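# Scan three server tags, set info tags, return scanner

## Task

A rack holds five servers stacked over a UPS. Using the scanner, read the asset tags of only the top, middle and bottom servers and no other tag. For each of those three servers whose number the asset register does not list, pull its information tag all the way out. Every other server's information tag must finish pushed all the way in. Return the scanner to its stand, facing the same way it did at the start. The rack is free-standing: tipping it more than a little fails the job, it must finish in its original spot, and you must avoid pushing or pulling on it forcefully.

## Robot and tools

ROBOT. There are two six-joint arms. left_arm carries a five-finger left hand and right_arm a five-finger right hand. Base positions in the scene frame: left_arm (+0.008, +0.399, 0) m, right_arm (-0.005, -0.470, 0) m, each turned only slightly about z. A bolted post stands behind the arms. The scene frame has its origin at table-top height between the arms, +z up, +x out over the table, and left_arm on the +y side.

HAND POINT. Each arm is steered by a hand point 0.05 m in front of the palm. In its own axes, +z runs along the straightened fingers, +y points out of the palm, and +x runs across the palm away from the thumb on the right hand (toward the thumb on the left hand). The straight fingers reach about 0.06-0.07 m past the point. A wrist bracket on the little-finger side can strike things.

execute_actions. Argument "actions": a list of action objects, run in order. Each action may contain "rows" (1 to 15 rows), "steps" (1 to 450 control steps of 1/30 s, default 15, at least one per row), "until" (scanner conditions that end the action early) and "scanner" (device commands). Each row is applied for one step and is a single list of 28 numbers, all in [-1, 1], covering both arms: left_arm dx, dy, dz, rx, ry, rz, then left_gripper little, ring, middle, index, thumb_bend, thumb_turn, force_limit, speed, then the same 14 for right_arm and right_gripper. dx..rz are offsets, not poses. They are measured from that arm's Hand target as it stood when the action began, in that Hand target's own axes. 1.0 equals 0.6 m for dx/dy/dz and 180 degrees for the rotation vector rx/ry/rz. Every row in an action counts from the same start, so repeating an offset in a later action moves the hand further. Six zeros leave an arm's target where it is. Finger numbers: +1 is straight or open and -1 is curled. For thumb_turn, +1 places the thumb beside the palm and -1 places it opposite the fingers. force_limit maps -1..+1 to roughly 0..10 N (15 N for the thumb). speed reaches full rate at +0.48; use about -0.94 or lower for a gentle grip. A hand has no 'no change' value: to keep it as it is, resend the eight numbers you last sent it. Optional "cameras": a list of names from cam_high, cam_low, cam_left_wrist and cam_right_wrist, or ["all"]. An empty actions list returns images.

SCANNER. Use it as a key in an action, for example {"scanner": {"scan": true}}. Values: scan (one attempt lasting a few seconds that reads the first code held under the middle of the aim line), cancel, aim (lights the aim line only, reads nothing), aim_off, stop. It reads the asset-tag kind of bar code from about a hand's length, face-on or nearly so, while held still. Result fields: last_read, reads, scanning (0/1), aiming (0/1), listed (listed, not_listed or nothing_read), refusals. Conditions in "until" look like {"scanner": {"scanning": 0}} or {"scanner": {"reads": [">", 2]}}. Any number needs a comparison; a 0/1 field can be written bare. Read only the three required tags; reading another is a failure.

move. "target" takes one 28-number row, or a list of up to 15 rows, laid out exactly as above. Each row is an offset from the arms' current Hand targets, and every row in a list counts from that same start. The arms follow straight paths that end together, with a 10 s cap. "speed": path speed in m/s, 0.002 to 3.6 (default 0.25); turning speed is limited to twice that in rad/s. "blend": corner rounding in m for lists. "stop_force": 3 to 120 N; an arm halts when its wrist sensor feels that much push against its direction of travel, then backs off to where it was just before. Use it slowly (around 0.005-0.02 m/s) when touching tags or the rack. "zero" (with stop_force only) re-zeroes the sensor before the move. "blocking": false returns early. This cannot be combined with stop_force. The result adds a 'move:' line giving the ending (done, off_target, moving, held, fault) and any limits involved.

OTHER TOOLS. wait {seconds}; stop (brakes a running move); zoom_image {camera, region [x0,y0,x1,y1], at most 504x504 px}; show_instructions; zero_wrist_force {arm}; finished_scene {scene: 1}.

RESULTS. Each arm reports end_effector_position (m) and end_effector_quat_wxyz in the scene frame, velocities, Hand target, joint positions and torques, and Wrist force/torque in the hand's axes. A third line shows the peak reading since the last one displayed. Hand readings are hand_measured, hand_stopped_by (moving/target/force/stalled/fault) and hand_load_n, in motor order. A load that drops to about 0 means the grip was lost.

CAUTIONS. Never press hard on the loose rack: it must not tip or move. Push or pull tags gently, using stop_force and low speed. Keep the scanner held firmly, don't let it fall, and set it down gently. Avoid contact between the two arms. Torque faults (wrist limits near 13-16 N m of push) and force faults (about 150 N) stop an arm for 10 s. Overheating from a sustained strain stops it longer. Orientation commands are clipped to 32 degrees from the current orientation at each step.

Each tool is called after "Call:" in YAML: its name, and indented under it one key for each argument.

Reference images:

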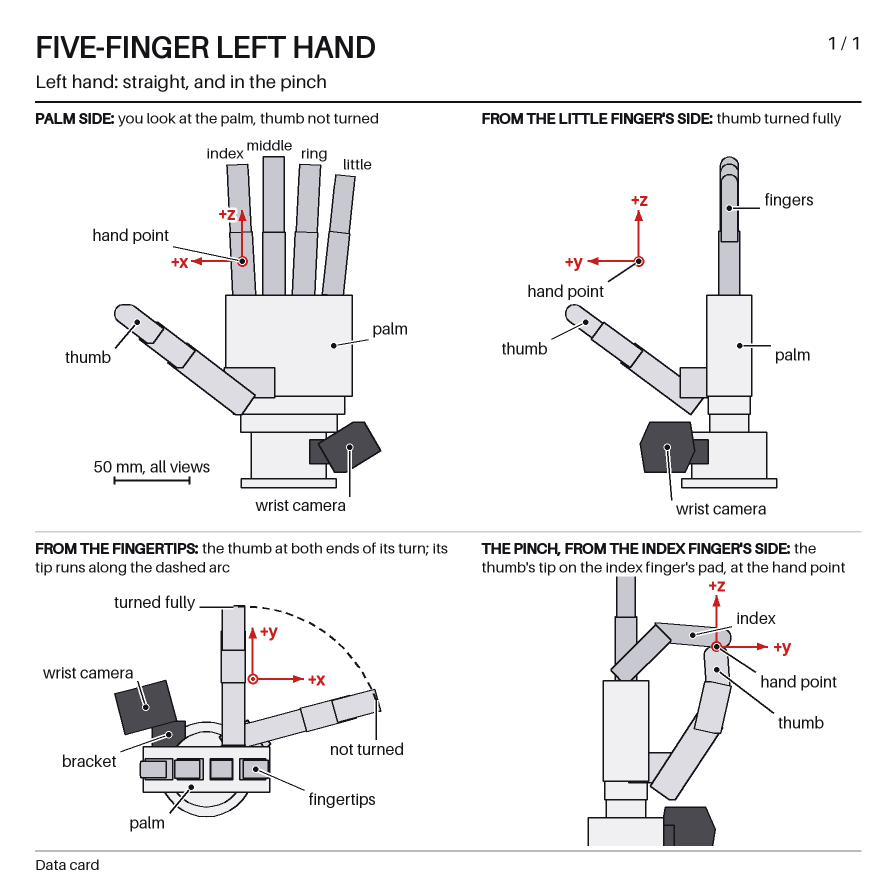

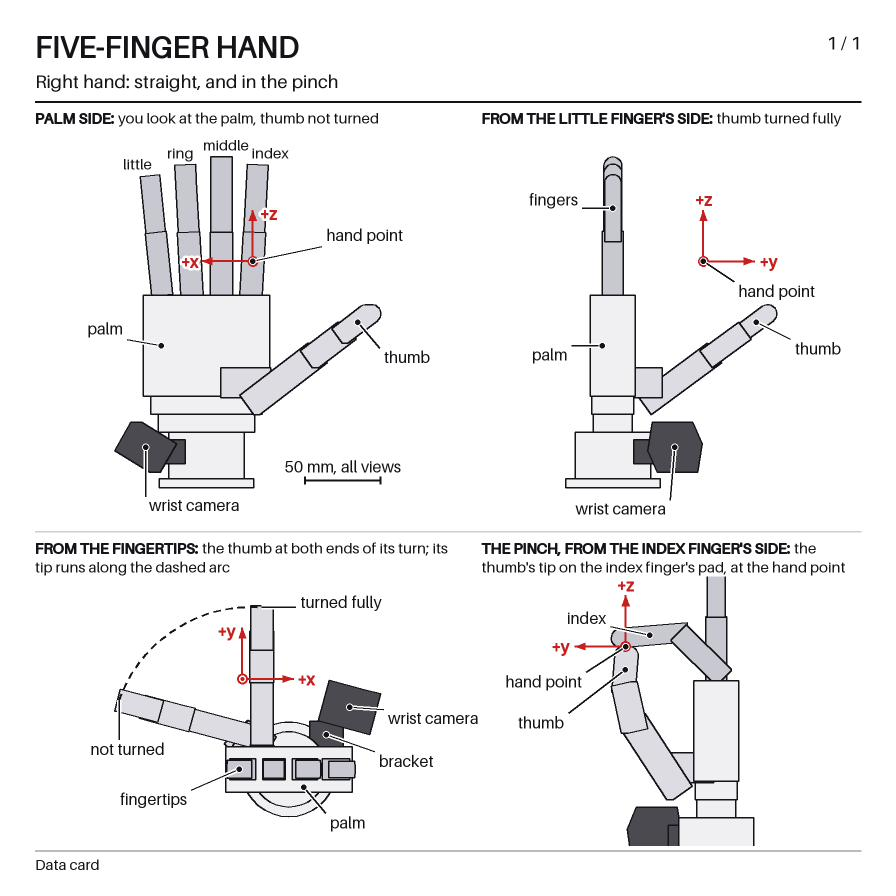

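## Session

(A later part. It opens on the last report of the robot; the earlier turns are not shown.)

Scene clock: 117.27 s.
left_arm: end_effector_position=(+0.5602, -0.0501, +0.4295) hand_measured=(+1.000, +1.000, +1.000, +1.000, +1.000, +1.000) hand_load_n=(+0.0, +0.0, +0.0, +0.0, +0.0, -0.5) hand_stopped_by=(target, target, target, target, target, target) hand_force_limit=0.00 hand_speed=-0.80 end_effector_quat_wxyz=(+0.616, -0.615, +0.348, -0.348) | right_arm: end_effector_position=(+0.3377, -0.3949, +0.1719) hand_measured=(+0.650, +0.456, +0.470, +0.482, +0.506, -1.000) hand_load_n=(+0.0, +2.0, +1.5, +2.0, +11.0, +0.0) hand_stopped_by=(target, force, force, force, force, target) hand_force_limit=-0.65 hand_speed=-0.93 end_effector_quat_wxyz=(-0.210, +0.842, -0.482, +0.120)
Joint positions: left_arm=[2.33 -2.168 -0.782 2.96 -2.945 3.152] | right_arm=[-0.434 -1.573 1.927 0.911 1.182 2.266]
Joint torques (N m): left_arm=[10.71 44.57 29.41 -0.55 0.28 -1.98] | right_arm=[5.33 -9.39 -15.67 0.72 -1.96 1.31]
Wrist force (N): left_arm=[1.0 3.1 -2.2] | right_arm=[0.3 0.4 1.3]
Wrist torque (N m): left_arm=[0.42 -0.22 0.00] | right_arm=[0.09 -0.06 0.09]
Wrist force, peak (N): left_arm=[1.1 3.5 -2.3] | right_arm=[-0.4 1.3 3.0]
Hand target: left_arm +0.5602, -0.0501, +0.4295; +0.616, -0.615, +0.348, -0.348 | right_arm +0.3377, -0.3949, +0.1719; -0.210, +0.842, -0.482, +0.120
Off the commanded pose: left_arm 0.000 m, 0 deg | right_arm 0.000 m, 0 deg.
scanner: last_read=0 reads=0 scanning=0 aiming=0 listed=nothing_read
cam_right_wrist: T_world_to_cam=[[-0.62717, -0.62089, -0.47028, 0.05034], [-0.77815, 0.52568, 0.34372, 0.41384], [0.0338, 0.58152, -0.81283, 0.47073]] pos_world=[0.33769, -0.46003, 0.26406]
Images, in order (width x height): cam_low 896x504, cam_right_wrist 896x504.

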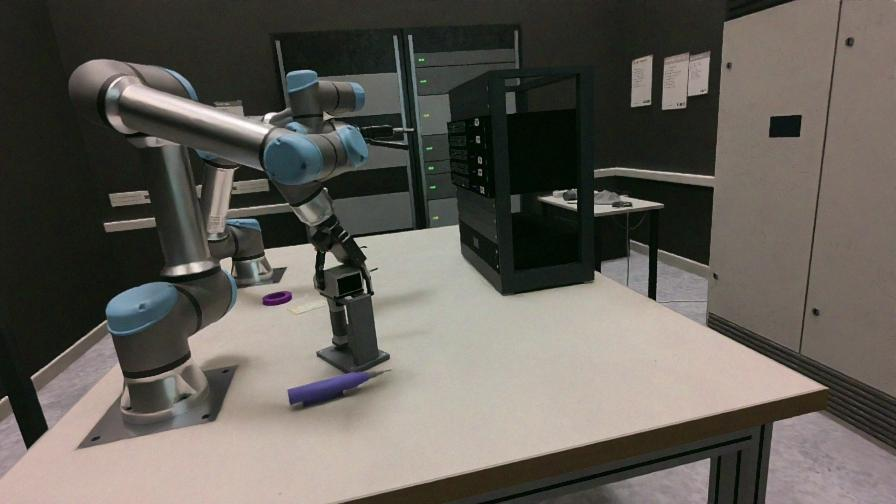

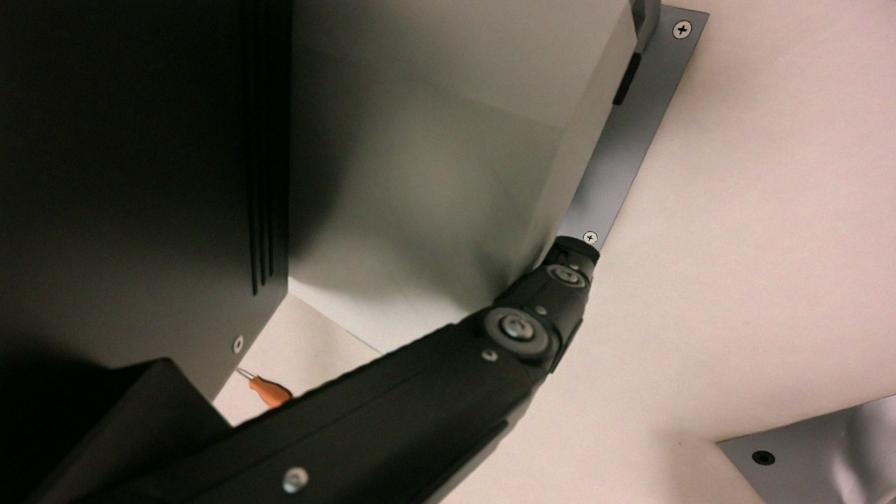

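Call:
move:
  target: [0,0,0,0,0,0,1,1,1,1,1,1,0,-0.8,0,-0.0078,-0.0147,0,0,0,0.65,0.2,0.2,0.2,-0.2,-1,-0.65,-0.93]
  speed: 0.01
  cameras: ["cam_low"]

Call:
zoom_image:
  camera: "cam_low"
  region: [290, 190, 400, 330]

Scene clock: 118.73 s.
left_arm: end_effector_position=(+0.5602, -0.0501, +0.4295) hand_measured=(+1.000, +1.000, +1.000, +1.000, +1.000, +1.000) hand_load_n=(+0.0, +0.0, +0.0, +0.0, +0.0, +0.0) hand_stopped_by=(target, target, target, target, target, target) hand_force_limit=0.00 hand_speed=-0.80 end_effector_quat_wxyz=(+0.616, -0.615, +0.348, -0.348) | right_arm: end_effector_position=(+0.3377, -0.3949, +0.1820) hand_measured=(+0.650, +0.456, +0.470, +0.482, +0.506, -1.000) hand_load_n=(+0.0, +5.0, +5.0, +1.5, +10.0, +0.5) hand_stopped_by=(target, force, force, force, force, target) hand_force_limit=-0.65 hand_speed=-0.93 end_effector_quat_wxyz=(-0.210, +0.842, -0.482, +0.120)
Joint positions: left_arm=[2.33 -2.168 -0.782 2.96 -2.945 3.152] | right_arm=[-0.434 -1.582 1.909 0.938 1.182 2.266]
Joint torques (N m): left_arm=[10.66 44.52 27.88 -0.71 0.57 -1.95] | right_arm=[-2.65 -24.79 -18.77 4.54 -1.14 -1.5]
Wrist force (N): left_arm=[1.1 3.1 -2.1] | right_arm=[0.3 -4.1 13.1]
Wrist torque (N m): left_arm=[0.41 -0.24 0.00] | right_arm=[-0.33 -0.40 -0.12]
Wrist force, peak (N): left_arm=[1.1 3.4 -2.3] | right_arm=[-0.5 -3.4 14.2]
Hand target: left_arm +0.5602, -0.0501, +0.4295; +0.616, -0.615, +0.348, -0.348 | right_arm +0.3377, -0.3949, +0.1819; -0.210, +0.842, -0.482, +0.120
Off the commanded pose: left_arm 0.000 m, 0 deg | right_arm 0.000 m, 0 deg.
scanner: last_read=0 reads=0 scanning=0 aiming=0 listed=nothing_read
move: done

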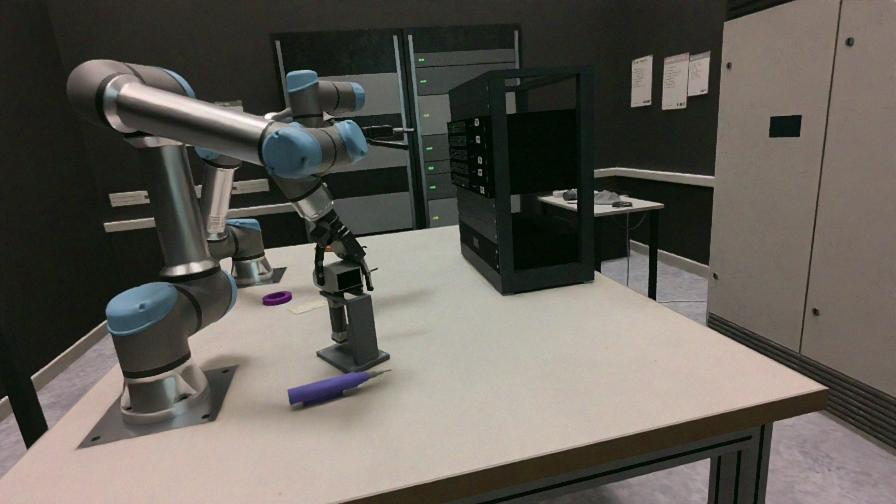

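Scaled by 3.600 from the camera's image (finer frame: 1280x720).

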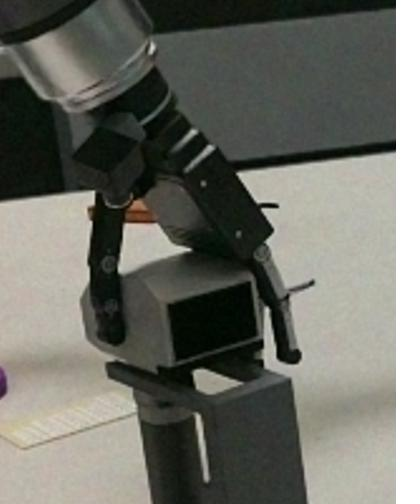

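Call:
move:
  target: [0,0,0,0,0,0,1,1,1,1,1,1,0,-0.8,0,0.0078,0.0147,0,0,0,0.65,0.2,0.2,0.2,-0.2,-1,-0.65,-0.93]
  speed: 0.01

Call:
execute_actions:
  actions:
    - {"rows":[[0,0,0,0,0,0,1,1,1,1,1,1,0,-0.8,0,0,0,0,0,0,1,1,1,1,-0.2,-1,-0.65,-0.8]],"steps":60}
    - {"rows":[[0,0,0,0,0,0,1,1,1,1,1,1,0,-0.8,0,0,0,0,0,0,1,1,1,1,0.8,-1,-0.65,-0.8]],"steps":45}
  cameras: ["cam_low","cam_right_wrist"]

Call:
zoom_image:
  camera: "cam_low"
  region: [290, 190, 400, 330]

Scene clock: 120.97 s.
left_arm: end_effector_position=(+0.5602, -0.0501, +0.4295) hand_measured=(+1.000, +1.000, +1.000, +1.000, +1.000, +1.000) hand_load_n=(+0.0, +0.0, +0.0, +0.0, +0.0, +0.0) hand_stopped_by=(target, target, target, target, target, target) hand_force_limit=0.00 hand_speed=-0.80 end_effector_quat_wxyz=(+0.616, -0.615, +0.348, -0.348) | right_arm: end_effector_position=(+0.3377, -0.3949, +0.1719) hand_measured=(+0.650, +0.456, +0.470, +0.482, +0.506, -1.000) hand_load_n=(+0.0, +2.0, +1.0, +1.0, +11.0, +0.5) hand_stopped_by=(target, force, force, force, force, target) hand_force_limit=-0.65 hand_speed=-0.93 end_effector_quat_wxyz=(-0.210, +0.842, -0.482, +0.120)
Joint positions: left_arm=[2.33 -2.168 -0.782 2.96 -2.945 3.152] | right_arm=[-0.434 -1.573 1.927 0.911 1.182 2.266]
Joint torques (N m): left_arm=[11.67 45.95 28.55 -0.56 0.48 -2.13] | right_arm=[4.21 -6.22 -14.4 0.31 0.26 1.21]
Wrist force (N): left_arm=[1.0 2.9 -2.1] | right_arm=[3.4 -4.6 -12.6]
Wrist torque (N m): left_arm=[0.38 -0.22 0.00] | right_arm=[0.50 0.00 0.15]
Wrist force, peak (N): left_arm=[1.0 3.5 -2.4] | right_arm=[-0.5 -3.5 14.3]
Hand target: left_arm +0.5602, -0.0501, +0.4295; +0.616, -0.615, +0.348, -0.348 | right_arm +0.3377, -0.3949, +0.1719; -0.210, +0.842, -0.482, +0.120
Off the commanded pose: left_arm 0.000 m, 0 deg | right_arm 0.000 m, 0 deg.
scanner: last_read=0 reads=0 scanning=0 aiming=0 listed=nothing_read
move: done

Scene clock: 124.67 s.
left_arm: end_effector_position=(+0.5602, -0.0501, +0.4295) hand_measured=(+1.000, +1.000, +1.000, +1.000, +1.000, +1.000) hand_load_n=(+0.0, +0.0, +0.0, +0.0, +0.0, +0.0) hand_stopped_by=(target, target, target, target, target, target) hand_force_limit=0.00 hand_speed=-0.80 end_effector_quat_wxyz=(+0.616, -0.615, +0.348, -0.348) | right_arm: end_effector_position=(+0.3377, -0.3949, +0.1719) hand_measured=(+1.000, +1.000, +1.000, +1.000, +0.800, -1.000) hand_load_n=(+0.0, +0.0, +0.0, +0.0, +0.0, +0.0) hand_stopped_by=(target, target, target, target, target, target) hand_force_limit=-0.65 hand_speed=-0.80 end_effector_quat_wxyz=(-0.210, +0.842, -0.482, +0.120)
Joint positions: left_arm=[2.33 -2.168 -0.782 2.96 -2.945 3.152] | right_arm=[-0.434 -1.573 1.927 0.911 1.182 2.266]
Joint torques (N m): left_arm=[11.4 45.65 29.59 -0.85 0.53 -2.06] | right_arm=[5.22 -24.04 -24.78 2.58 -1.06 1.31]
Wrist force (N): left_arm=[0.9 3.2 -1.8] | right_arm=[0.4 -0.3 0.3]
Wrist torque (N m): left_arm=[0.41 -0.19 -0.02] | right_arm=[0.10 -0.06 0.07]
Wrist force, peak (N): left_arm=[1.2 3.6 -2.3] | right_arm=[3.1 -4.5 -12.7]
Hand target: left_arm +0.5602, -0.0501, +0.4295; +0.616, -0.615, +0.348, -0.348 | right_arm +0.3377, -0.3949, +0.1719; -0.210, +0.842, -0.482, +0.120
Off the commanded pose: left_arm 0.000 m, 0 deg | right_arm 0.000 m, 0 deg.
scanner: last_read=0 reads=0 scanning=0 aiming=0 listed=nothing_read
cam_right_wrist: T_world_to_cam=[[-0.62717, -0.62089, -0.47028, 0.05034], [-0.77815, 0.52568, 0.34372, 0.41384], [0.0338, 0.58152, -0.81283, 0.47073]] pos_world=[0.33769, -0.46003, 0.26406]

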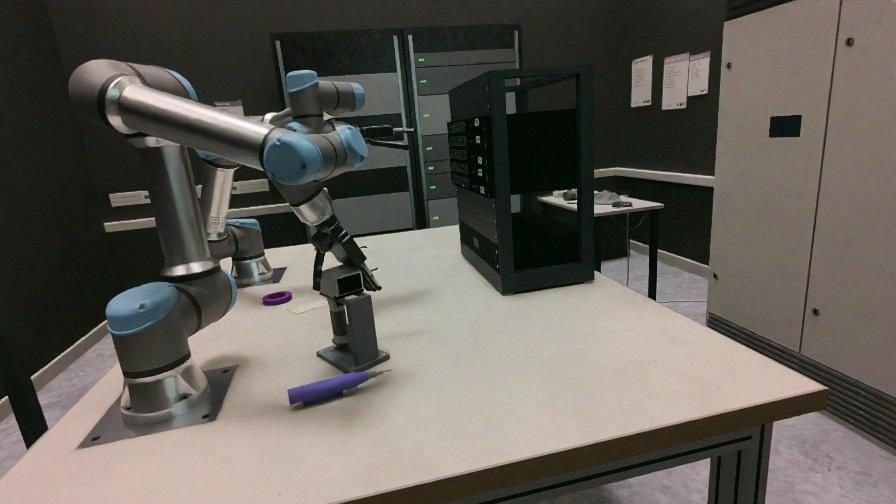

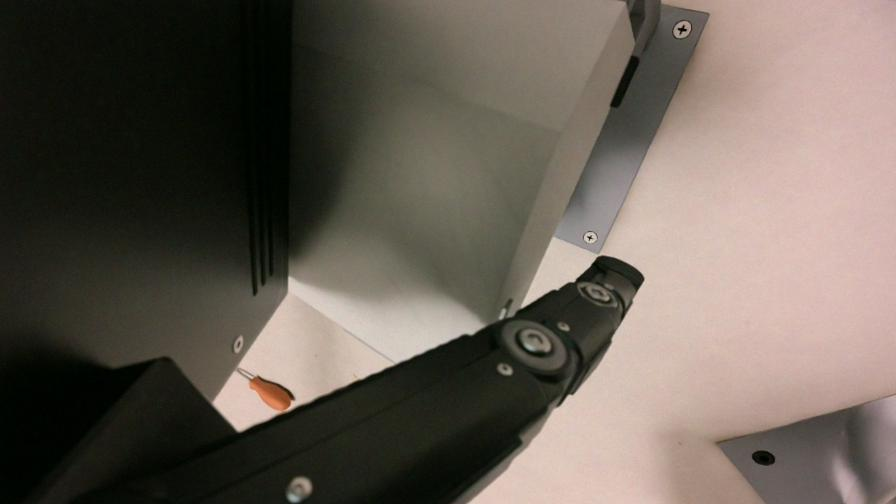

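Scaled by 3.600 from the camera's image (finer frame: 1280x720).

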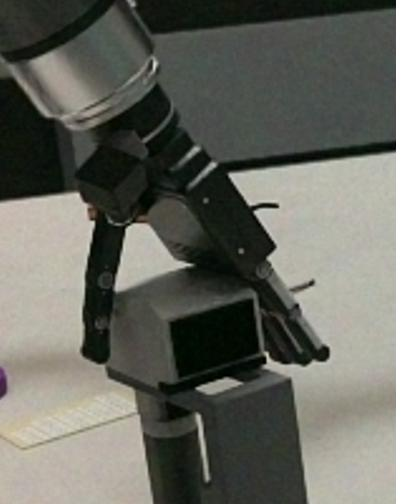

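Call:
move:
  target:
    - [0,0,0,0,0,0,1,1,1,1,1,1,0,-0.8,0,-0.0055,-0.0103,0,0,0,1,1,1,1,0.8,-1,-0.65,-0.8]
    - [0,0,0,0,0,0,1,1,1,1,1,1,0,-0.8,0,0.0033,-0.015,0,0,0,1,1,1,1,0.8,-1,-0.65,-0.8]
  speed: 0.012
  stop_force: 4

Call:
execute_actions:
  actions:
    - {"rows":[[0,0,0,0,0,0,1,1,1,1,1,1,0,-0.8,0,0,0,0,0,0,1,1,1,1,-0.2,-1,-0.65,-0.93]],"steps":200}
    - {"rows":[[0,0,0,0,0,0,1,1,1,1,1,1,0,-0.8,0,0,0,0,0,0,0.65,0.3,0.3,0.3,-0.2,-1,-0.65,-0.93]],"steps":190}
  cameras: ["cam_low","cam_right_wrist"]

Call:
zoom_image:
  camera: "cam_low"
  region: [290, 190, 400, 330]

Scene clock: 127.30 s.
left_arm: end_effector_position=(+0.5602, -0.0501, +0.4295) hand_measured=(+1.000, +1.000, +1.000, +1.000, +1.000, +1.000) hand_load_n=(+0.0, +0.0, -0.5, -0.5, +0.0, +0.0) hand_stopped_by=(target, target, target, target, target, target) hand_force_limit=0.00 hand_speed=-0.80 end_effector_quat_wxyz=(+0.616, -0.615, +0.348, -0.348) | right_arm: end_effector_position=(+0.3325, -0.3979, +0.1789) hand_measured=(+1.000, +1.000, +1.000, +1.000, +0.800, -1.000) hand_load_n=(+0.0, +0.0, +0.0, +0.0, +0.0, +0.0) hand_stopped_by=(target, target, target, target, target, target) hand_force_limit=-0.65 hand_speed=-0.80 end_effector_quat_wxyz=(-0.210, +0.842, -0.482, +0.120)
Joint positions: left_arm=[2.33 -2.168 -0.782 2.96 -2.945 3.152] | right_arm=[-0.452 -1.592 1.929 0.936 1.177 2.247]
Joint torques (N m): left_arm=[11.58 46.33 28.07 -0.56 0.4 -2.13] | right_arm=[6.88 -5.13 -26.59 -0.25 0.84 1.88]
Wrist force (N): left_arm=[1.0 3.1 -1.9] | right_arm=[0.1 0.1 0.4]
Wrist torque (N m): left_arm=[0.39 -0.21 -0.01] | right_arm=[0.12 -0.03 0.09]
Wrist force, peak (N): left_arm=[0.9 3.5 -2.2] | right_arm=[0.1 -0.5 0.9]
Hand target: left_arm +0.5602, -0.0501, +0.4295; +0.616, -0.615, +0.348, -0.348 | right_arm +0.3325, -0.3979, +0.1789; -0.210, +0.842, -0.482, +0.120
Off the commanded pose: left_arm 0.000 m, 0 deg | right_arm 0.000 m, 0 deg.
scanner: last_read=0 reads=0 scanning=0 aiming=0 listed=nothing_read
move: done

Scene clock: 140.50 s.
left_arm: end_effector_position=(+0.5602, -0.0501, +0.4295) hand_measured=(+1.000, +1.000, +1.000, +1.000, +1.000, +1.000) hand_load_n=(+0.0, +0.0, +0.0, +0.0, +0.0, +0.0) hand_stopped_by=(target, target, target, target, target, target) hand_force_limit=0.00 hand_speed=-0.80 end_effector_quat_wxyz=(+0.616, -0.615, +0.348, -0.348) | right_arm: end_effector_position=(+0.3325, -0.3979, +0.1789) hand_measured=(+0.650, +0.548, +0.548, +0.542, +0.426, -1.000) hand_load_n=(+0.0, +1.5, +1.5, +3.0, +16.5, +0.0) hand_stopped_by=(target, force, force, force, force, target) hand_force_limit=-0.65 hand_speed=-0.93 end_effector_quat_wxyz=(-0.210, +0.842, -0.482, +0.120)
Joint positions: left_arm=[2.33 -2.168 -0.782 2.96 -2.945 3.152] | right_arm=[-0.452 -1.592 1.929 0.935 1.177 2.247]
Joint torques (N m): left_arm=[11.14 43.62 27.45 -0.39 0.13 -1.75] | right_arm=[1.91 -7.13 -23.82 4.71 1.22 1.8]
Wrist force (N): left_arm=[0.8 3.3 -1.8] | right_arm=[-0.2 -3.7 5.3]
Wrist torque (N m): left_arm=[0.41 -0.18 -0.02] | right_arm=[-0.13 -0.15 -0.01]
Wrist force, peak (N): left_arm=[1.3 3.5 -2.3] | right_arm=[-0.5 -3.7 5.9]
Hand target: left_arm +0.5602, -0.0501, +0.4295; +0.616, -0.615, +0.348, -0.348 | right_arm +0.3325, -0.3979, +0.1789; -0.210, +0.842, -0.482, +0.120
Off the commanded pose: left_arm 0.000 m, 0 deg | right_arm 0.000 m, 0 deg.
scanner: last_read=0 reads=0 scanning=0 aiming=0 listed=nothing_read
cam_right_wrist: T_world_to_cam=[[-0.62717, -0.62089, -0.47028, 0.04857], [-0.77815, 0.52568, 0.34372, 0.40904], [0.0338, 0.58152, -0.81283, 0.47834]] pos_world=[0.33259, -0.46303, 0.27106]

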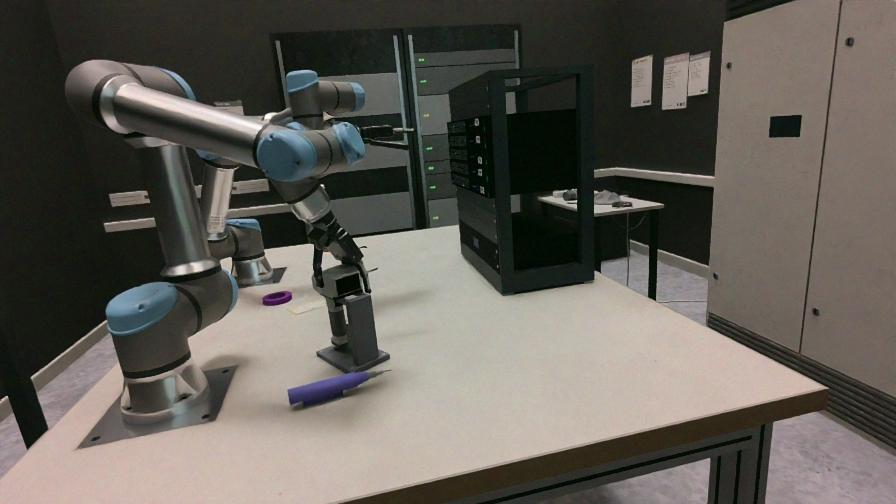

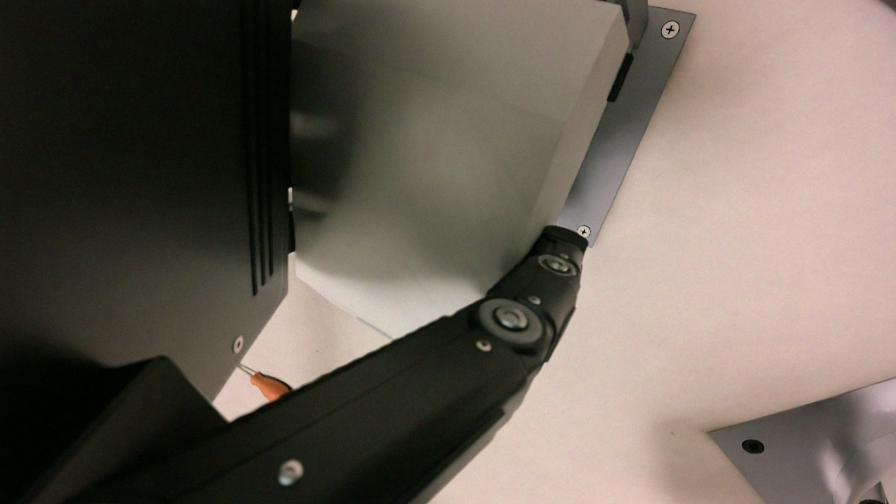

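Scaled by 3.600 from the camera's image (finer frame: 1280x720).

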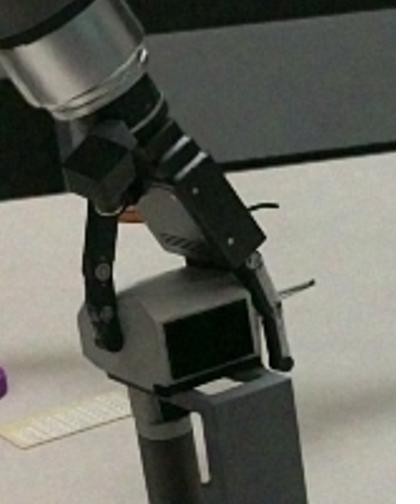

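Call:
move:
  target: [0,0,0,0,0,0,1,1,1,1,1,1,0,-0.8,0,-0.0039,-0.0074,0,0,0,0.65,0.3,0.3,0.3,-0.2,-1,-0.65,-0.93]
  speed: 0.01

Call:
move:
  target: [0,0,0,0,0,0,1,1,1,1,1,1,0,-0.8,0,-0.0039,-0.0074,0,0,0,0.65,0.3,0.3,0.3,-0.2,-1,-0.65,-0.93]
  speed: 0.01
  cameras: ["cam_low"]

Call:
zoom_image:
  camera: "cam_low"
  region: [290, 190, 400, 330]

Scene clock: 141.60 s.
left_arm: end_effector_position=(+0.5602, -0.0501, +0.4295) hand_measured=(+1.000, +1.000, +1.000, +1.000, +1.000, +1.000) hand_load_n=(+0.0, +0.0, -0.5, -0.5, +0.0, -0.5) hand_stopped_by=(target, target, target, target, target, target) hand_force_limit=0.00 hand_speed=-0.80 end_effector_quat_wxyz=(+0.616, -0.615, +0.348, -0.348) | right_arm: end_effector_position=(+0.3325, -0.3980, +0.1840) hand_measured=(+0.650, +0.548, +0.548, +0.542, +0.426, -1.000) hand_load_n=(+0.0, +2.0, +3.5, +3.0, +16.5, +0.0) hand_stopped_by=(target, force, force, force, force, target) hand_force_limit=-0.65 hand_speed=-0.93 end_effector_quat_wxyz=(-0.210, +0.842, -0.482, +0.120)
Joint positions: left_arm=[2.33 -2.168 -0.782 2.96 -2.945 3.152] | right_arm=[-0.452 -1.596 1.919 0.949 1.177 2.247]
Joint torques (N m): left_arm=[11.23 45.65 26.99 -0.46 0.16 -2.02] | right_arm=[-2.73 -23.7 -19.03 4.07 0.28 -0.85]
Wrist force (N): left_arm=[0.7 3.3 -2.0] | right_arm=[0.0 -2.1 10.7]
Wrist torque (N m): left_arm=[0.43 -0.18 -0.03] | right_arm=[-0.26 -0.26 0.00]
Wrist force, peak (N): left_arm=[0.8 3.3 -2.4] | right_arm=[0.0 -2.1 10.7]
Hand target: left_arm +0.5602, -0.0501, +0.4295; +0.616, -0.615, +0.348, -0.348 | right_arm +0.3325, -0.3980, +0.1839; -0.210, +0.842, -0.482, +0.120
Off the commanded pose: left_arm 0.000 m, 0 deg | right_arm 0.000 m, 0 deg.
scanner: last_read=0 reads=0 scanning=0 aiming=0 listed=nothing_read
move: done

Scene clock: 142.33 s.
left_arm: end_effector_position=(+0.5602, -0.0501, +0.4295) hand_measured=(+1.000, +1.000, +1.000, +1.000, +1.000, +1.000) hand_load_n=(+0.0, +0.0, +0.0, +0.0, +0.0, +0.0) hand_stopped_by=(target, target, target, target, target, target) hand_force_limit=0.00 hand_speed=-0.80 end_effector_quat_wxyz=(+0.616, -0.615, +0.348, -0.348) | right_arm: end_effector_position=(+0.3325, -0.3980, +0.1891) hand_measured=(+0.650, +0.548, +0.548, +0.542, +0.426, -1.000) hand_load_n=(+0.0, +0.5, +3.5, +1.5, +16.5, +0.0) hand_stopped_by=(target, force, force, force, force, target) hand_force_limit=-0.65 hand_speed=-0.93 end_effector_quat_wxyz=(-0.210, +0.842, -0.482, +0.120)
Joint positions: left_arm=[2.33 -2.168 -0.782 2.96 -2.945 3.152] | right_arm=[-0.452 -1.6 1.909 0.963 1.177 2.247]
Joint torques (N m): left_arm=[10.67 44.85 28.76 -0.49 0.05 -1.85] | right_arm=[-6.95 -22.65 -18.39 3.22 -1.73 -1.61]
Wrist force (N): left_arm=[0.8 3.0 -2.1] | right_arm=[0.4 -1.1 6.1]
Wrist torque (N m): left_arm=[0.40 -0.19 -0.02] | right_arm=[-0.08 -0.17 0.02]
Wrist force, peak (N): left_arm=[0.7 3.6 -2.2] | right_arm=[-0.1 -1.6 11.0]
Hand target: left_arm +0.5602, -0.0501, +0.4295; +0.616, -0.615, +0.348, -0.348 | right_arm +0.3325, -0.3980, +0.1890; -0.210, +0.842, -0.482, +0.120
Off the commanded pose: left_arm 0.000 m, 0 deg | right_arm 0.000 m, 0 deg.
scanner: last_read=0 reads=0 scanning=0 aiming=0 listed=nothing_read
move: done

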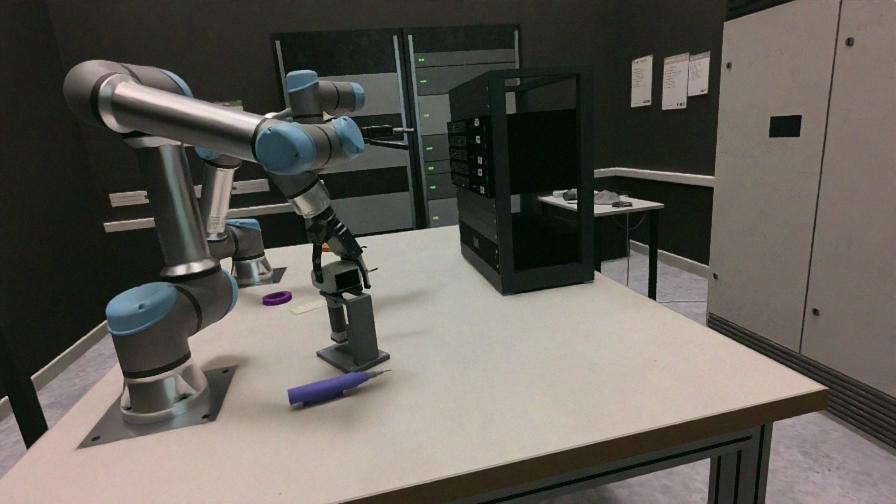

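Scaled by 3.600 from the camera's image (finer frame: 1280x720).

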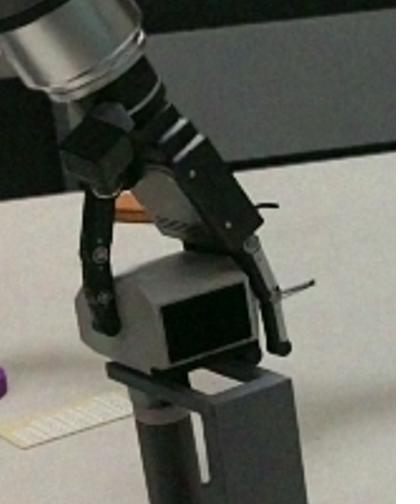

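Call:
move:
  target: [0,0,0,0,0,0,1,1,1,1,1,1,0,-0.8,0,-0.0078,-0.0147,0,0,0,0.65,0.3,0.3,0.3,-0.2,-1,-0.65,-0.93]
  speed: 0.02

Call:
move:
  target: [0,0,0,0,0,0,1,1,1,1,1,1,0,-0.8,0,-0.0078,-0.0147,0,0,0,0.65,0.3,0.3,0.3,-0.2,-1,-0.65,-0.93]
  speed: 0.02
  cameras: ["cam_low","cam_right_wrist"]

Call:
zoom_image:
  camera: "cam_low"
  region: [280, 190, 410, 380]

Scene clock: 143.40 s.
left_arm: end_effector_position=(+0.5602, -0.0501, +0.4295) hand_measured=(+1.000, +1.000, +1.000, +1.000, +1.000, +1.000) hand_load_n=(+0.0, +0.0, +0.0, +0.0, +0.0, +0.0) hand_stopped_by=(target, target, target, target, target, target) hand_force_limit=0.00 hand_speed=-0.80 end_effector_quat_wxyz=(+0.616, -0.615, +0.348, -0.348) | right_arm: end_effector_position=(+0.3325, -0.3980, +0.1991) hand_measured=(+0.650, +0.548, +0.548, +0.542, +0.426, -1.000) hand_load_n=(+0.0, +0.0, +0.5, +1.5, +16.5, +0.0) hand_stopped_by=(target, force, force, force, force, target) hand_force_limit=-0.65 hand_speed=-0.93 end_effector_quat_wxyz=(-0.210, +0.842, -0.482, +0.120)
Joint positions: left_arm=[2.33 -2.168 -0.782 2.96 -2.945 3.152] | right_arm=[-0.452 -1.608 1.89 0.99 1.177 2.247]
Joint torques (N m): left_arm=[10.94 45.11 28.62 -0.52 0.14 -1.96] | right_arm=[-6.11 -16.08 -13.26 0.22 -2.09 -1.94]
Wrist force (N): left_arm=[0.9 2.8 -1.9] | right_arm=[0.5 1.0 2.6]
Wrist torque (N m): left_arm=[0.36 -0.21 -0.01] | right_arm=[0.05 -0.12 0.08]
Wrist force, peak (N): left_arm=[1.2 3.3 -2.3] | right_arm=[-0.4 -0.6 7.5]
Hand target: left_arm +0.5602, -0.0501, +0.4295; +0.616, -0.615, +0.348, -0.348 | right_arm +0.3325, -0.3980, +0.1990; -0.210, +0.842, -0.482, +0.120
Off the commanded pose: left_arm 0.000 m, 0 deg | right_arm 0.000 m, 0 deg.
scanner: last_read=0 reads=0 scanning=0 aiming=0 listed=nothing_read
move: done

Scene clock: 144.17 s.
left_arm: end_effector_position=(+0.5602, -0.0501, +0.4295) hand_measured=(+1.000, +1.000, +1.000, +1.000, +1.000, +1.000) hand_load_n=(+0.0, +0.0, +0.0, +0.0, +0.0, -0.5) hand_stopped_by=(target, target, target, target, target, target) hand_force_limit=0.00 hand_speed=-0.80 end_effector_quat_wxyz=(+0.616, -0.615, +0.348, -0.348) | right_arm: end_effector_position=(+0.3324, -0.3980, +0.2091) hand_measured=(+0.650, +0.548, +0.548, +0.542, +0.426, -1.000) hand_load_n=(+0.0, +0.0, +0.0, +1.5, +16.5, +0.0) hand_stopped_by=(target, force, force, force, force, target) hand_force_limit=-0.65 hand_speed=-0.93 end_effector_quat_wxyz=(-0.210, +0.842, -0.482, +0.120)
Joint positions: left_arm=[2.33 -2.168 -0.782 2.96 -2.945 3.152] | right_arm=[-0.452 -1.614 1.87 1.017 1.177 2.247]
Joint torques (N m): left_arm=[11.4 45.74 29.19 -0.7 -0.2 -2.01] | right_arm=[-5.51 -16.43 -13.85 0.24 -2.14 -2.05]
Wrist force (N): left_arm=[0.9 3.2 -2.1] | right_arm=[0.7 1.0 2.7]
Wrist torque (N m): left_arm=[0.43 -0.20 -0.02] | right_arm=[0.04 -0.15 0.08]
Wrist force, peak (N): left_arm=[1.2 3.5 -2.1] | right_arm=[0.4 1.0 2.9]
Hand target: left_arm +0.5602, -0.0501, +0.4295; +0.616, -0.615, +0.348, -0.348 | right_arm +0.3325, -0.3980, +0.2089; -0.210, +0.842, -0.482, +0.120
Off the commanded pose: left_arm 0.000 m, 0 deg | right_arm 0.000 m, 0 deg.
scanner: last_read=0 reads=0 scanning=0 aiming=0 listed=nothing_read
move: done
cam_right_wrist: T_world_to_cam=[[-0.62717, -0.62089, -0.47028, 0.06271], [-0.77815, 0.52568, 0.34372, 0.39858], [0.0338, 0.58152, -0.81283, 0.50289]] pos_world=[0.33249, -0.46303, 0.30126]

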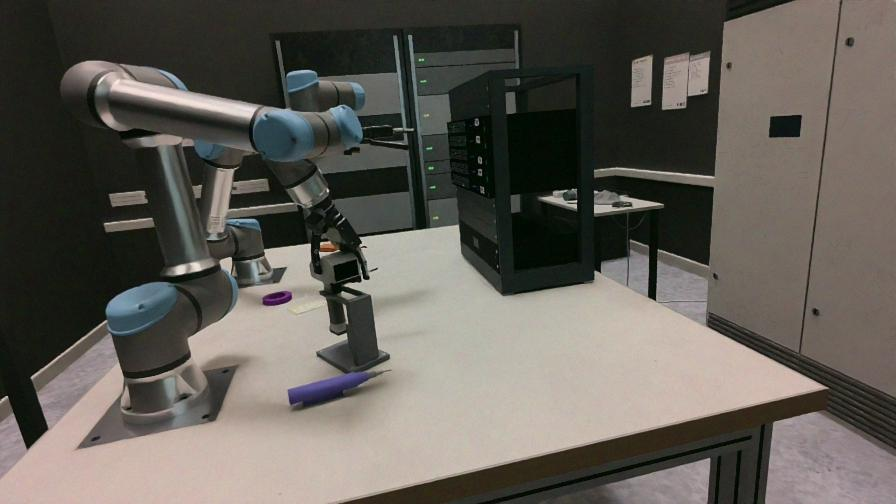

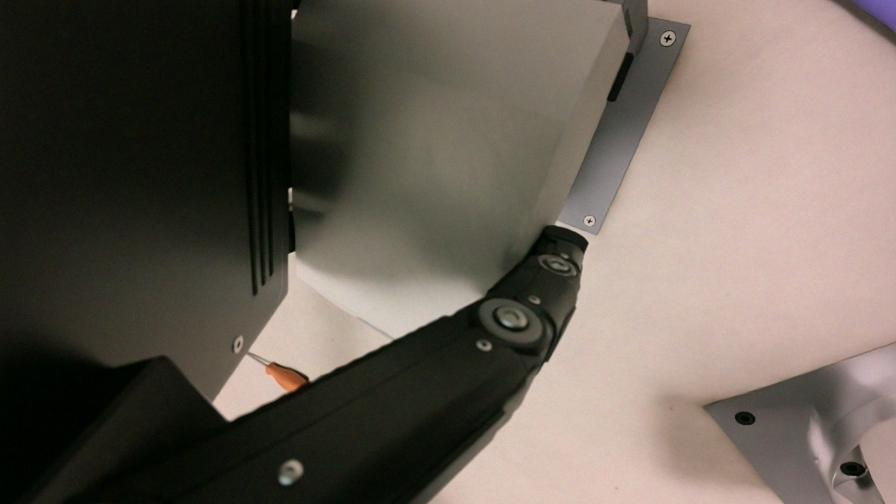

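Scaled by 2.653 from the camera's image (finer frame: 1280x720).

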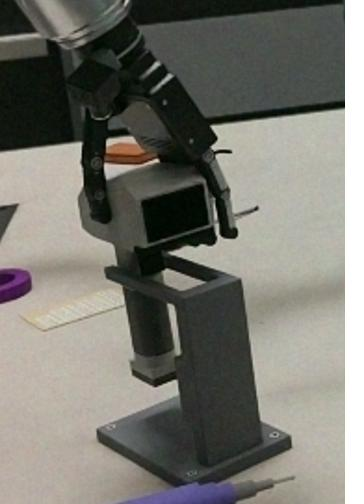

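Call:
move:
  target: [0,0,0,0,0,0,1,1,1,1,1,1,0,-0.8,0,-0.0938,-0.1766,0,0,0,0.65,0.3,0.3,0.3,-0.2,-1,-0.65,-0.93]
  speed: 0.08
  cameras: ["cam_low","cam_high"]

Call:
zoom_image:
  camera: "cam_low"
  region: [270, 130, 410, 380]

Scene clock: 146.43 s.
left_arm: end_effector_position=(+0.5602, -0.0501, +0.4295) hand_measured=(+1.000, +1.000, +1.000, +1.000, +1.000, +1.000) hand_load_n=(+0.0, +0.0, +0.0, +0.0, +0.0, +0.0) hand_stopped_by=(target, target, target, target, target, target) hand_force_limit=0.00 hand_speed=-0.80 end_effector_quat_wxyz=(+0.616, -0.615, +0.348, -0.348) | right_arm: end_effector_position=(+0.3323, -0.3981, +0.3289) hand_measured=(+0.650, +0.548, +0.548, +0.542, +0.426, -1.000) hand_load_n=(+0.0, +0.0, +0.5, +2.0, +17.0, +0.0) hand_stopped_by=(target, force, force, force, force, target) hand_force_limit=-0.65 hand_speed=-0.93 end_effector_quat_wxyz=(-0.211, +0.842, -0.482, +0.120)
Joint positions: left_arm=[2.33 -2.168 -0.782 2.96 -2.945 3.152] | right_arm=[-0.453 -1.643 1.589 1.327 1.176 2.246]
Joint torques (N m): left_arm=[11.84 44.39 27.9 -0.58 0.03 -2.04] | right_arm=[-3.37 -4.59 -18.76 -0.07 -0.57 -1.98]
Wrist force (N): left_arm=[1.0 3.2 -2.0] | right_arm=[0.3 0.8 2.4]
Wrist torque (N m): left_arm=[0.41 -0.22 0.00] | right_arm=[0.05 -0.07 0.05]
Wrist force, peak (N): left_arm=[0.9 3.4 -2.1] | right_arm=[0.5 1.7 3.7]
Hand target: left_arm +0.5602, -0.0501, +0.4295; +0.616, -0.615, +0.348, -0.348 | right_arm +0.3323, -0.3981, +0.3289; -0.210, +0.842, -0.482, +0.120
Off the commanded pose: left_arm 0.000 m, 0 deg | right_arm 0.000 m, 0 deg.
scanner: last_read=0 reads=0 scanning=0 aiming=0 listed=nothing_read
move: done
Images, in order (width x height): cam_high 896x504, cam_low 896x504.

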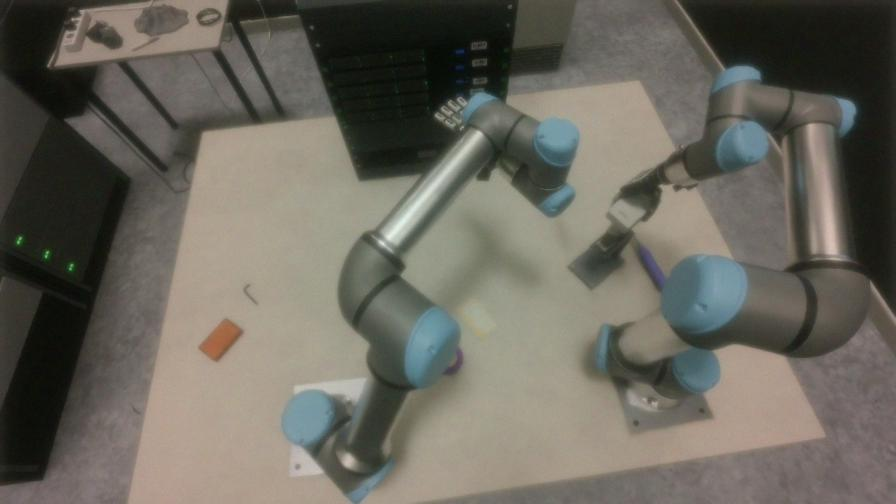

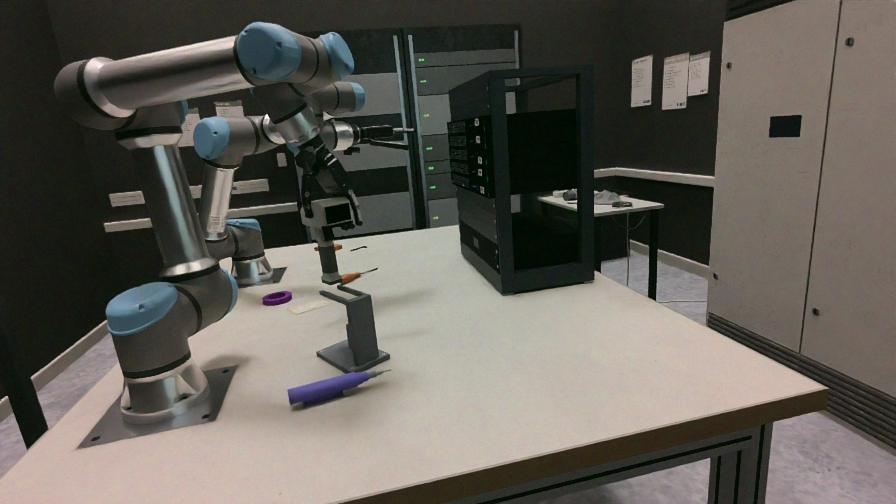

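Scaled by 2.016 from the camera's image (finer frame: 1280x720).

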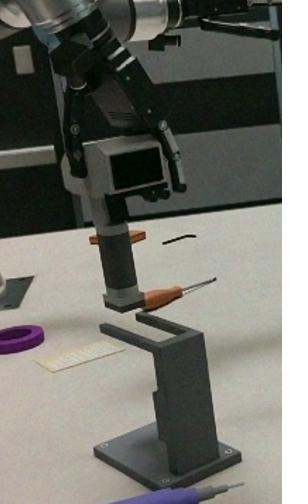

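Call:
move:
  target: [-0.312,-0.0883,0.0922,0,0.1944,0,1,1,1,1,1,1,0,-0.8,0,0,0,0,0,0,0.65,0.3,0.3,0.3,-0.2,-1,-0.65,-0.93]
  speed: 0.3

Call:
move:
  target: [0,0,0,0,0,0,1,1,1,1,1,1,0,-0.8,-0.3033,-0.4088,0.0943,0,-0.1553,-0.2924,0.65,0.3,0.3,0.3,-0.2,-1,-0.65,-0.93]
  speed: 0.15
  cameras: ["all"]

Scene clock: 150.07 s.
left_arm: end_effector_position=(+0.5111, +0.1386, +0.4827) hand_measured=(+1.000, +1.000, +1.000, +1.000, +1.000, +1.000) hand_load_n=(+0.0, -0.5, +0.0, +0.0, +0.0, -0.5) hand_stopped_by=(target, target, target, target, target, target) hand_force_limit=0.00 hand_speed=-0.80 end_effector_quat_wxyz=(+0.483, -0.482, +0.517, -0.517) | right_arm: end_effector_position=(+0.3323, -0.3981, +0.3289) hand_measured=(+0.650, +0.548, +0.548, +0.542, +0.426, -1.000) hand_load_n=(+0.0, +0.0, +0.5, +2.0, +17.0, +0.0) hand_stopped_by=(target, force, force, force, force, target) hand_force_limit=-0.65 hand_speed=-0.93 end_effector_quat_wxyz=(-0.210, +0.842, -0.482, +0.120)
Joint positions: left_arm=[2.882 -1.375 -1.606 2.982 -1.783 3.144] | right_arm=[-0.453 -1.643 1.589 1.327 1.176 2.246]
Joint torques (N m): left_arm=[9.93 20.72 21.82 0.93 1.73 -0.59] | right_arm=[1.99 -5.46 -25.5 3.48 0.66 0.39]
Wrist force (N): left_arm=[1.1 3.2 -2.2] | right_arm=[0.3 0.9 2.4]
Wrist torque (N m): left_arm=[0.39 -0.24 0.05] | right_arm=[0.06 -0.07 0.05]
Wrist force, peak (N): left_arm=[2.5 3.9 -2.5] | right_arm=[0.2 1.1 2.7]
Hand target: left_arm +0.5111, +0.1387, +0.4827; +0.483, -0.482, +0.517, -0.517 | right_arm +0.3323, -0.3981, +0.3289; -0.210, +0.842, -0.482, +0.120
Off the commanded pose: left_arm 0.000 m, 0 deg | right_arm 0.000 m, 0 deg.
scanner: last_read=0 reads=0 scanning=0 aiming=0 listed=nothing_read
move: done

Scene clock: 154.07 s.
left_arm: end_effector_position=(+0.5111, +0.1387, +0.4827) hand_measured=(+1.000, +1.000, +1.000, +1.000, +1.000, +1.000) hand_load_n=(+0.0, +0.0, +0.0, +0.0, +0.0, -0.5) hand_stopped_by=(target, target, target, target, target, target) hand_force_limit=0.00 hand_speed=-0.80 end_effector_quat_wxyz=(+0.483, -0.482, +0.517, -0.517) | right_arm: end_effector_position=(+0.4497, -0.1182, +0.3943) hand_measured=(+0.650, +0.548, +0.548, +0.542, +0.426, -1.000) hand_load_n=(+0.0, +0.0, +0.5, +1.5, +17.0, +0.0) hand_stopped_by=(target, force, force, force, force, target) hand_force_limit=-0.65 hand_speed=-0.93 end_effector_quat_wxyz=(-0.242, +0.970, +0.000, +0.000)
Joint positions: left_arm=[2.882 -1.375 -1.606 2.982 -1.783 3.144] | right_arm=[0.267 -0.725 0.145 1.996 1.105 1.903]
Joint torques (N m): left_arm=[12.37 20.2 16.01 0.5 -0.65 1.4] | right_arm=[5.38 -57.72 -10.07 -0.08 -1.11 1.45]
Wrist force (N): left_arm=[0.9 3.0 -2.3] | right_arm=[0.6 1.1 2.7]
Wrist torque (N m): left_arm=[0.40 -0.21 0.05] | right_arm=[0.05 -0.18 0.06]
Wrist force, peak (N): left_arm=[1.4 3.4 -2.4] | right_arm=[0.2 1.4 2.9]
Hand target: left_arm +0.5111, +0.1387, +0.4827; +0.483, -0.482, +0.517, -0.517 | right_arm +0.4498, -0.1181, +0.3944; -0.242, +0.970, +0.000, +0.000
Off the commanded pose: left_arm 0.000 m, 0 deg | right_arm 0.000 m, 0 deg.
scanner: last_read=0 reads=0 scanning=0 aiming=0 listed=nothing_read
move: done
cam_left_wrist: T_world_to_cam=[[0.00096, -0.22129, 0.97521, -0.44482], [-0.59014, -0.78741, -0.17809, 0.49369], [0.8073, -0.57534, -0.13135, -0.15745]] pos_world=[0.41889, 0.19972, 0.50103]
cam_right_wrist: T_world_to_cam=[[0.21857, -0.85537, -0.46965, -0.0112], [-0.8476, -0.4049, 0.34297, 0.20071], [-0.48353, 0.32311, -0.81351, 0.68918]] pos_world=[0.50581, -0.151, 0.48656]

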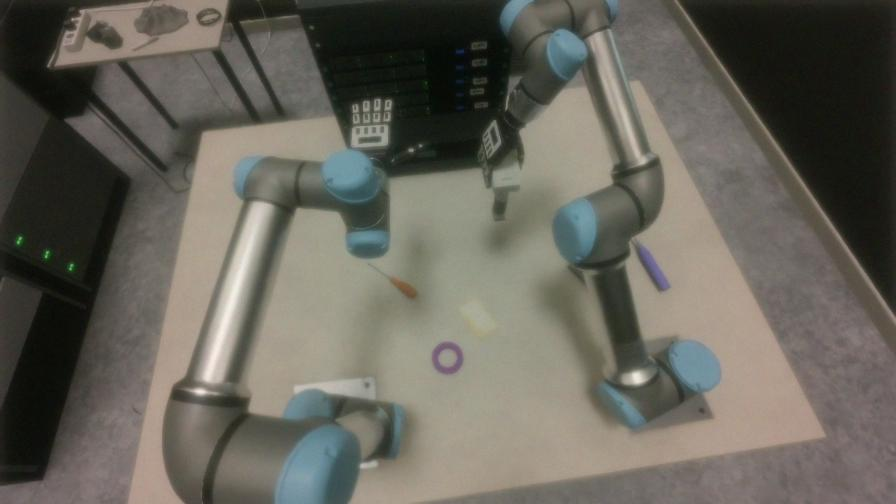

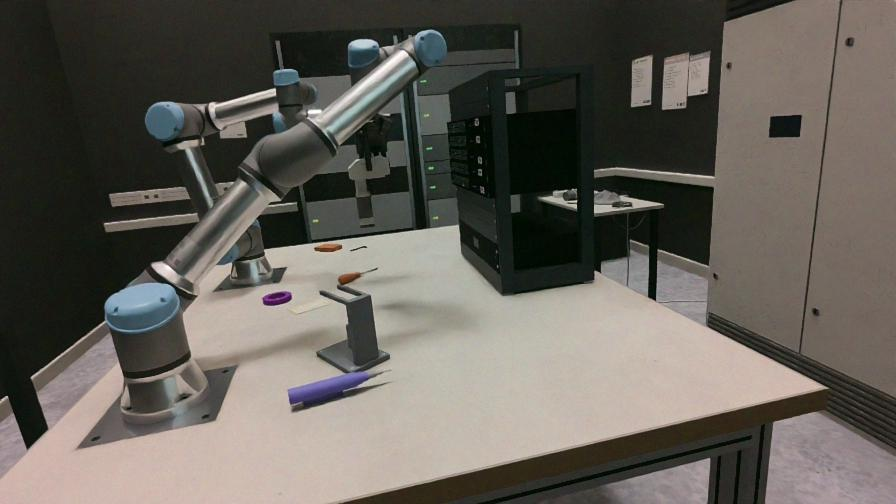

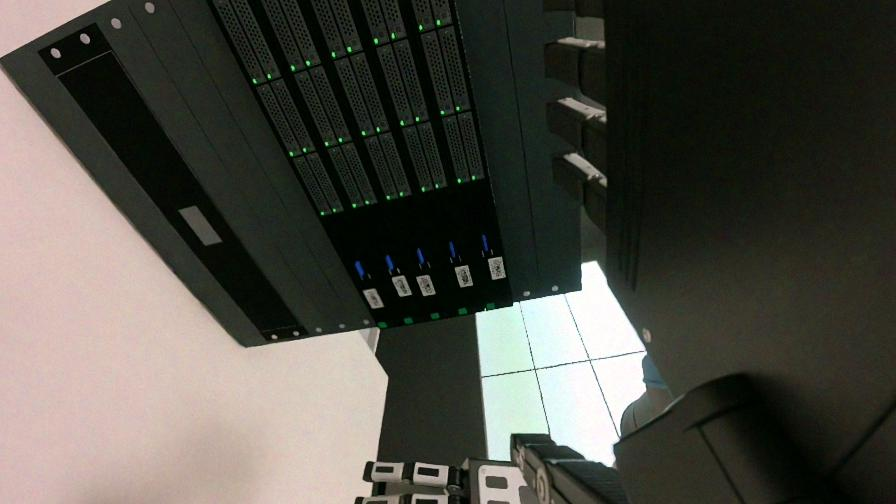

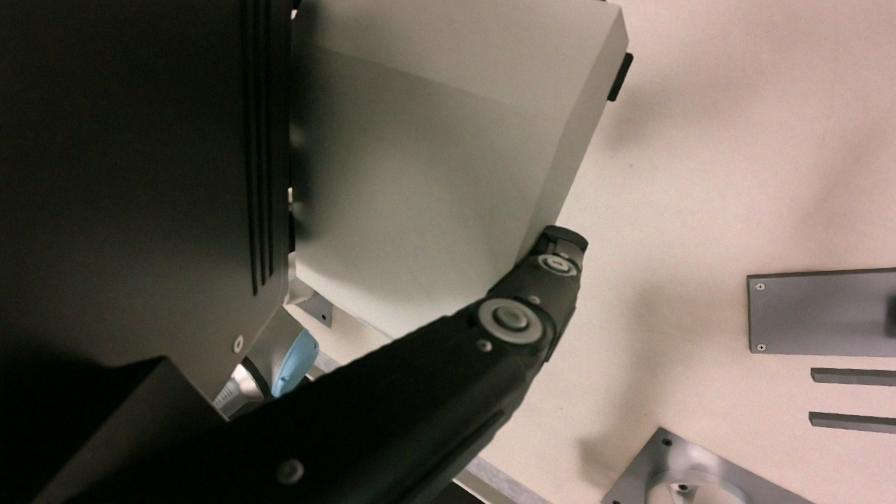

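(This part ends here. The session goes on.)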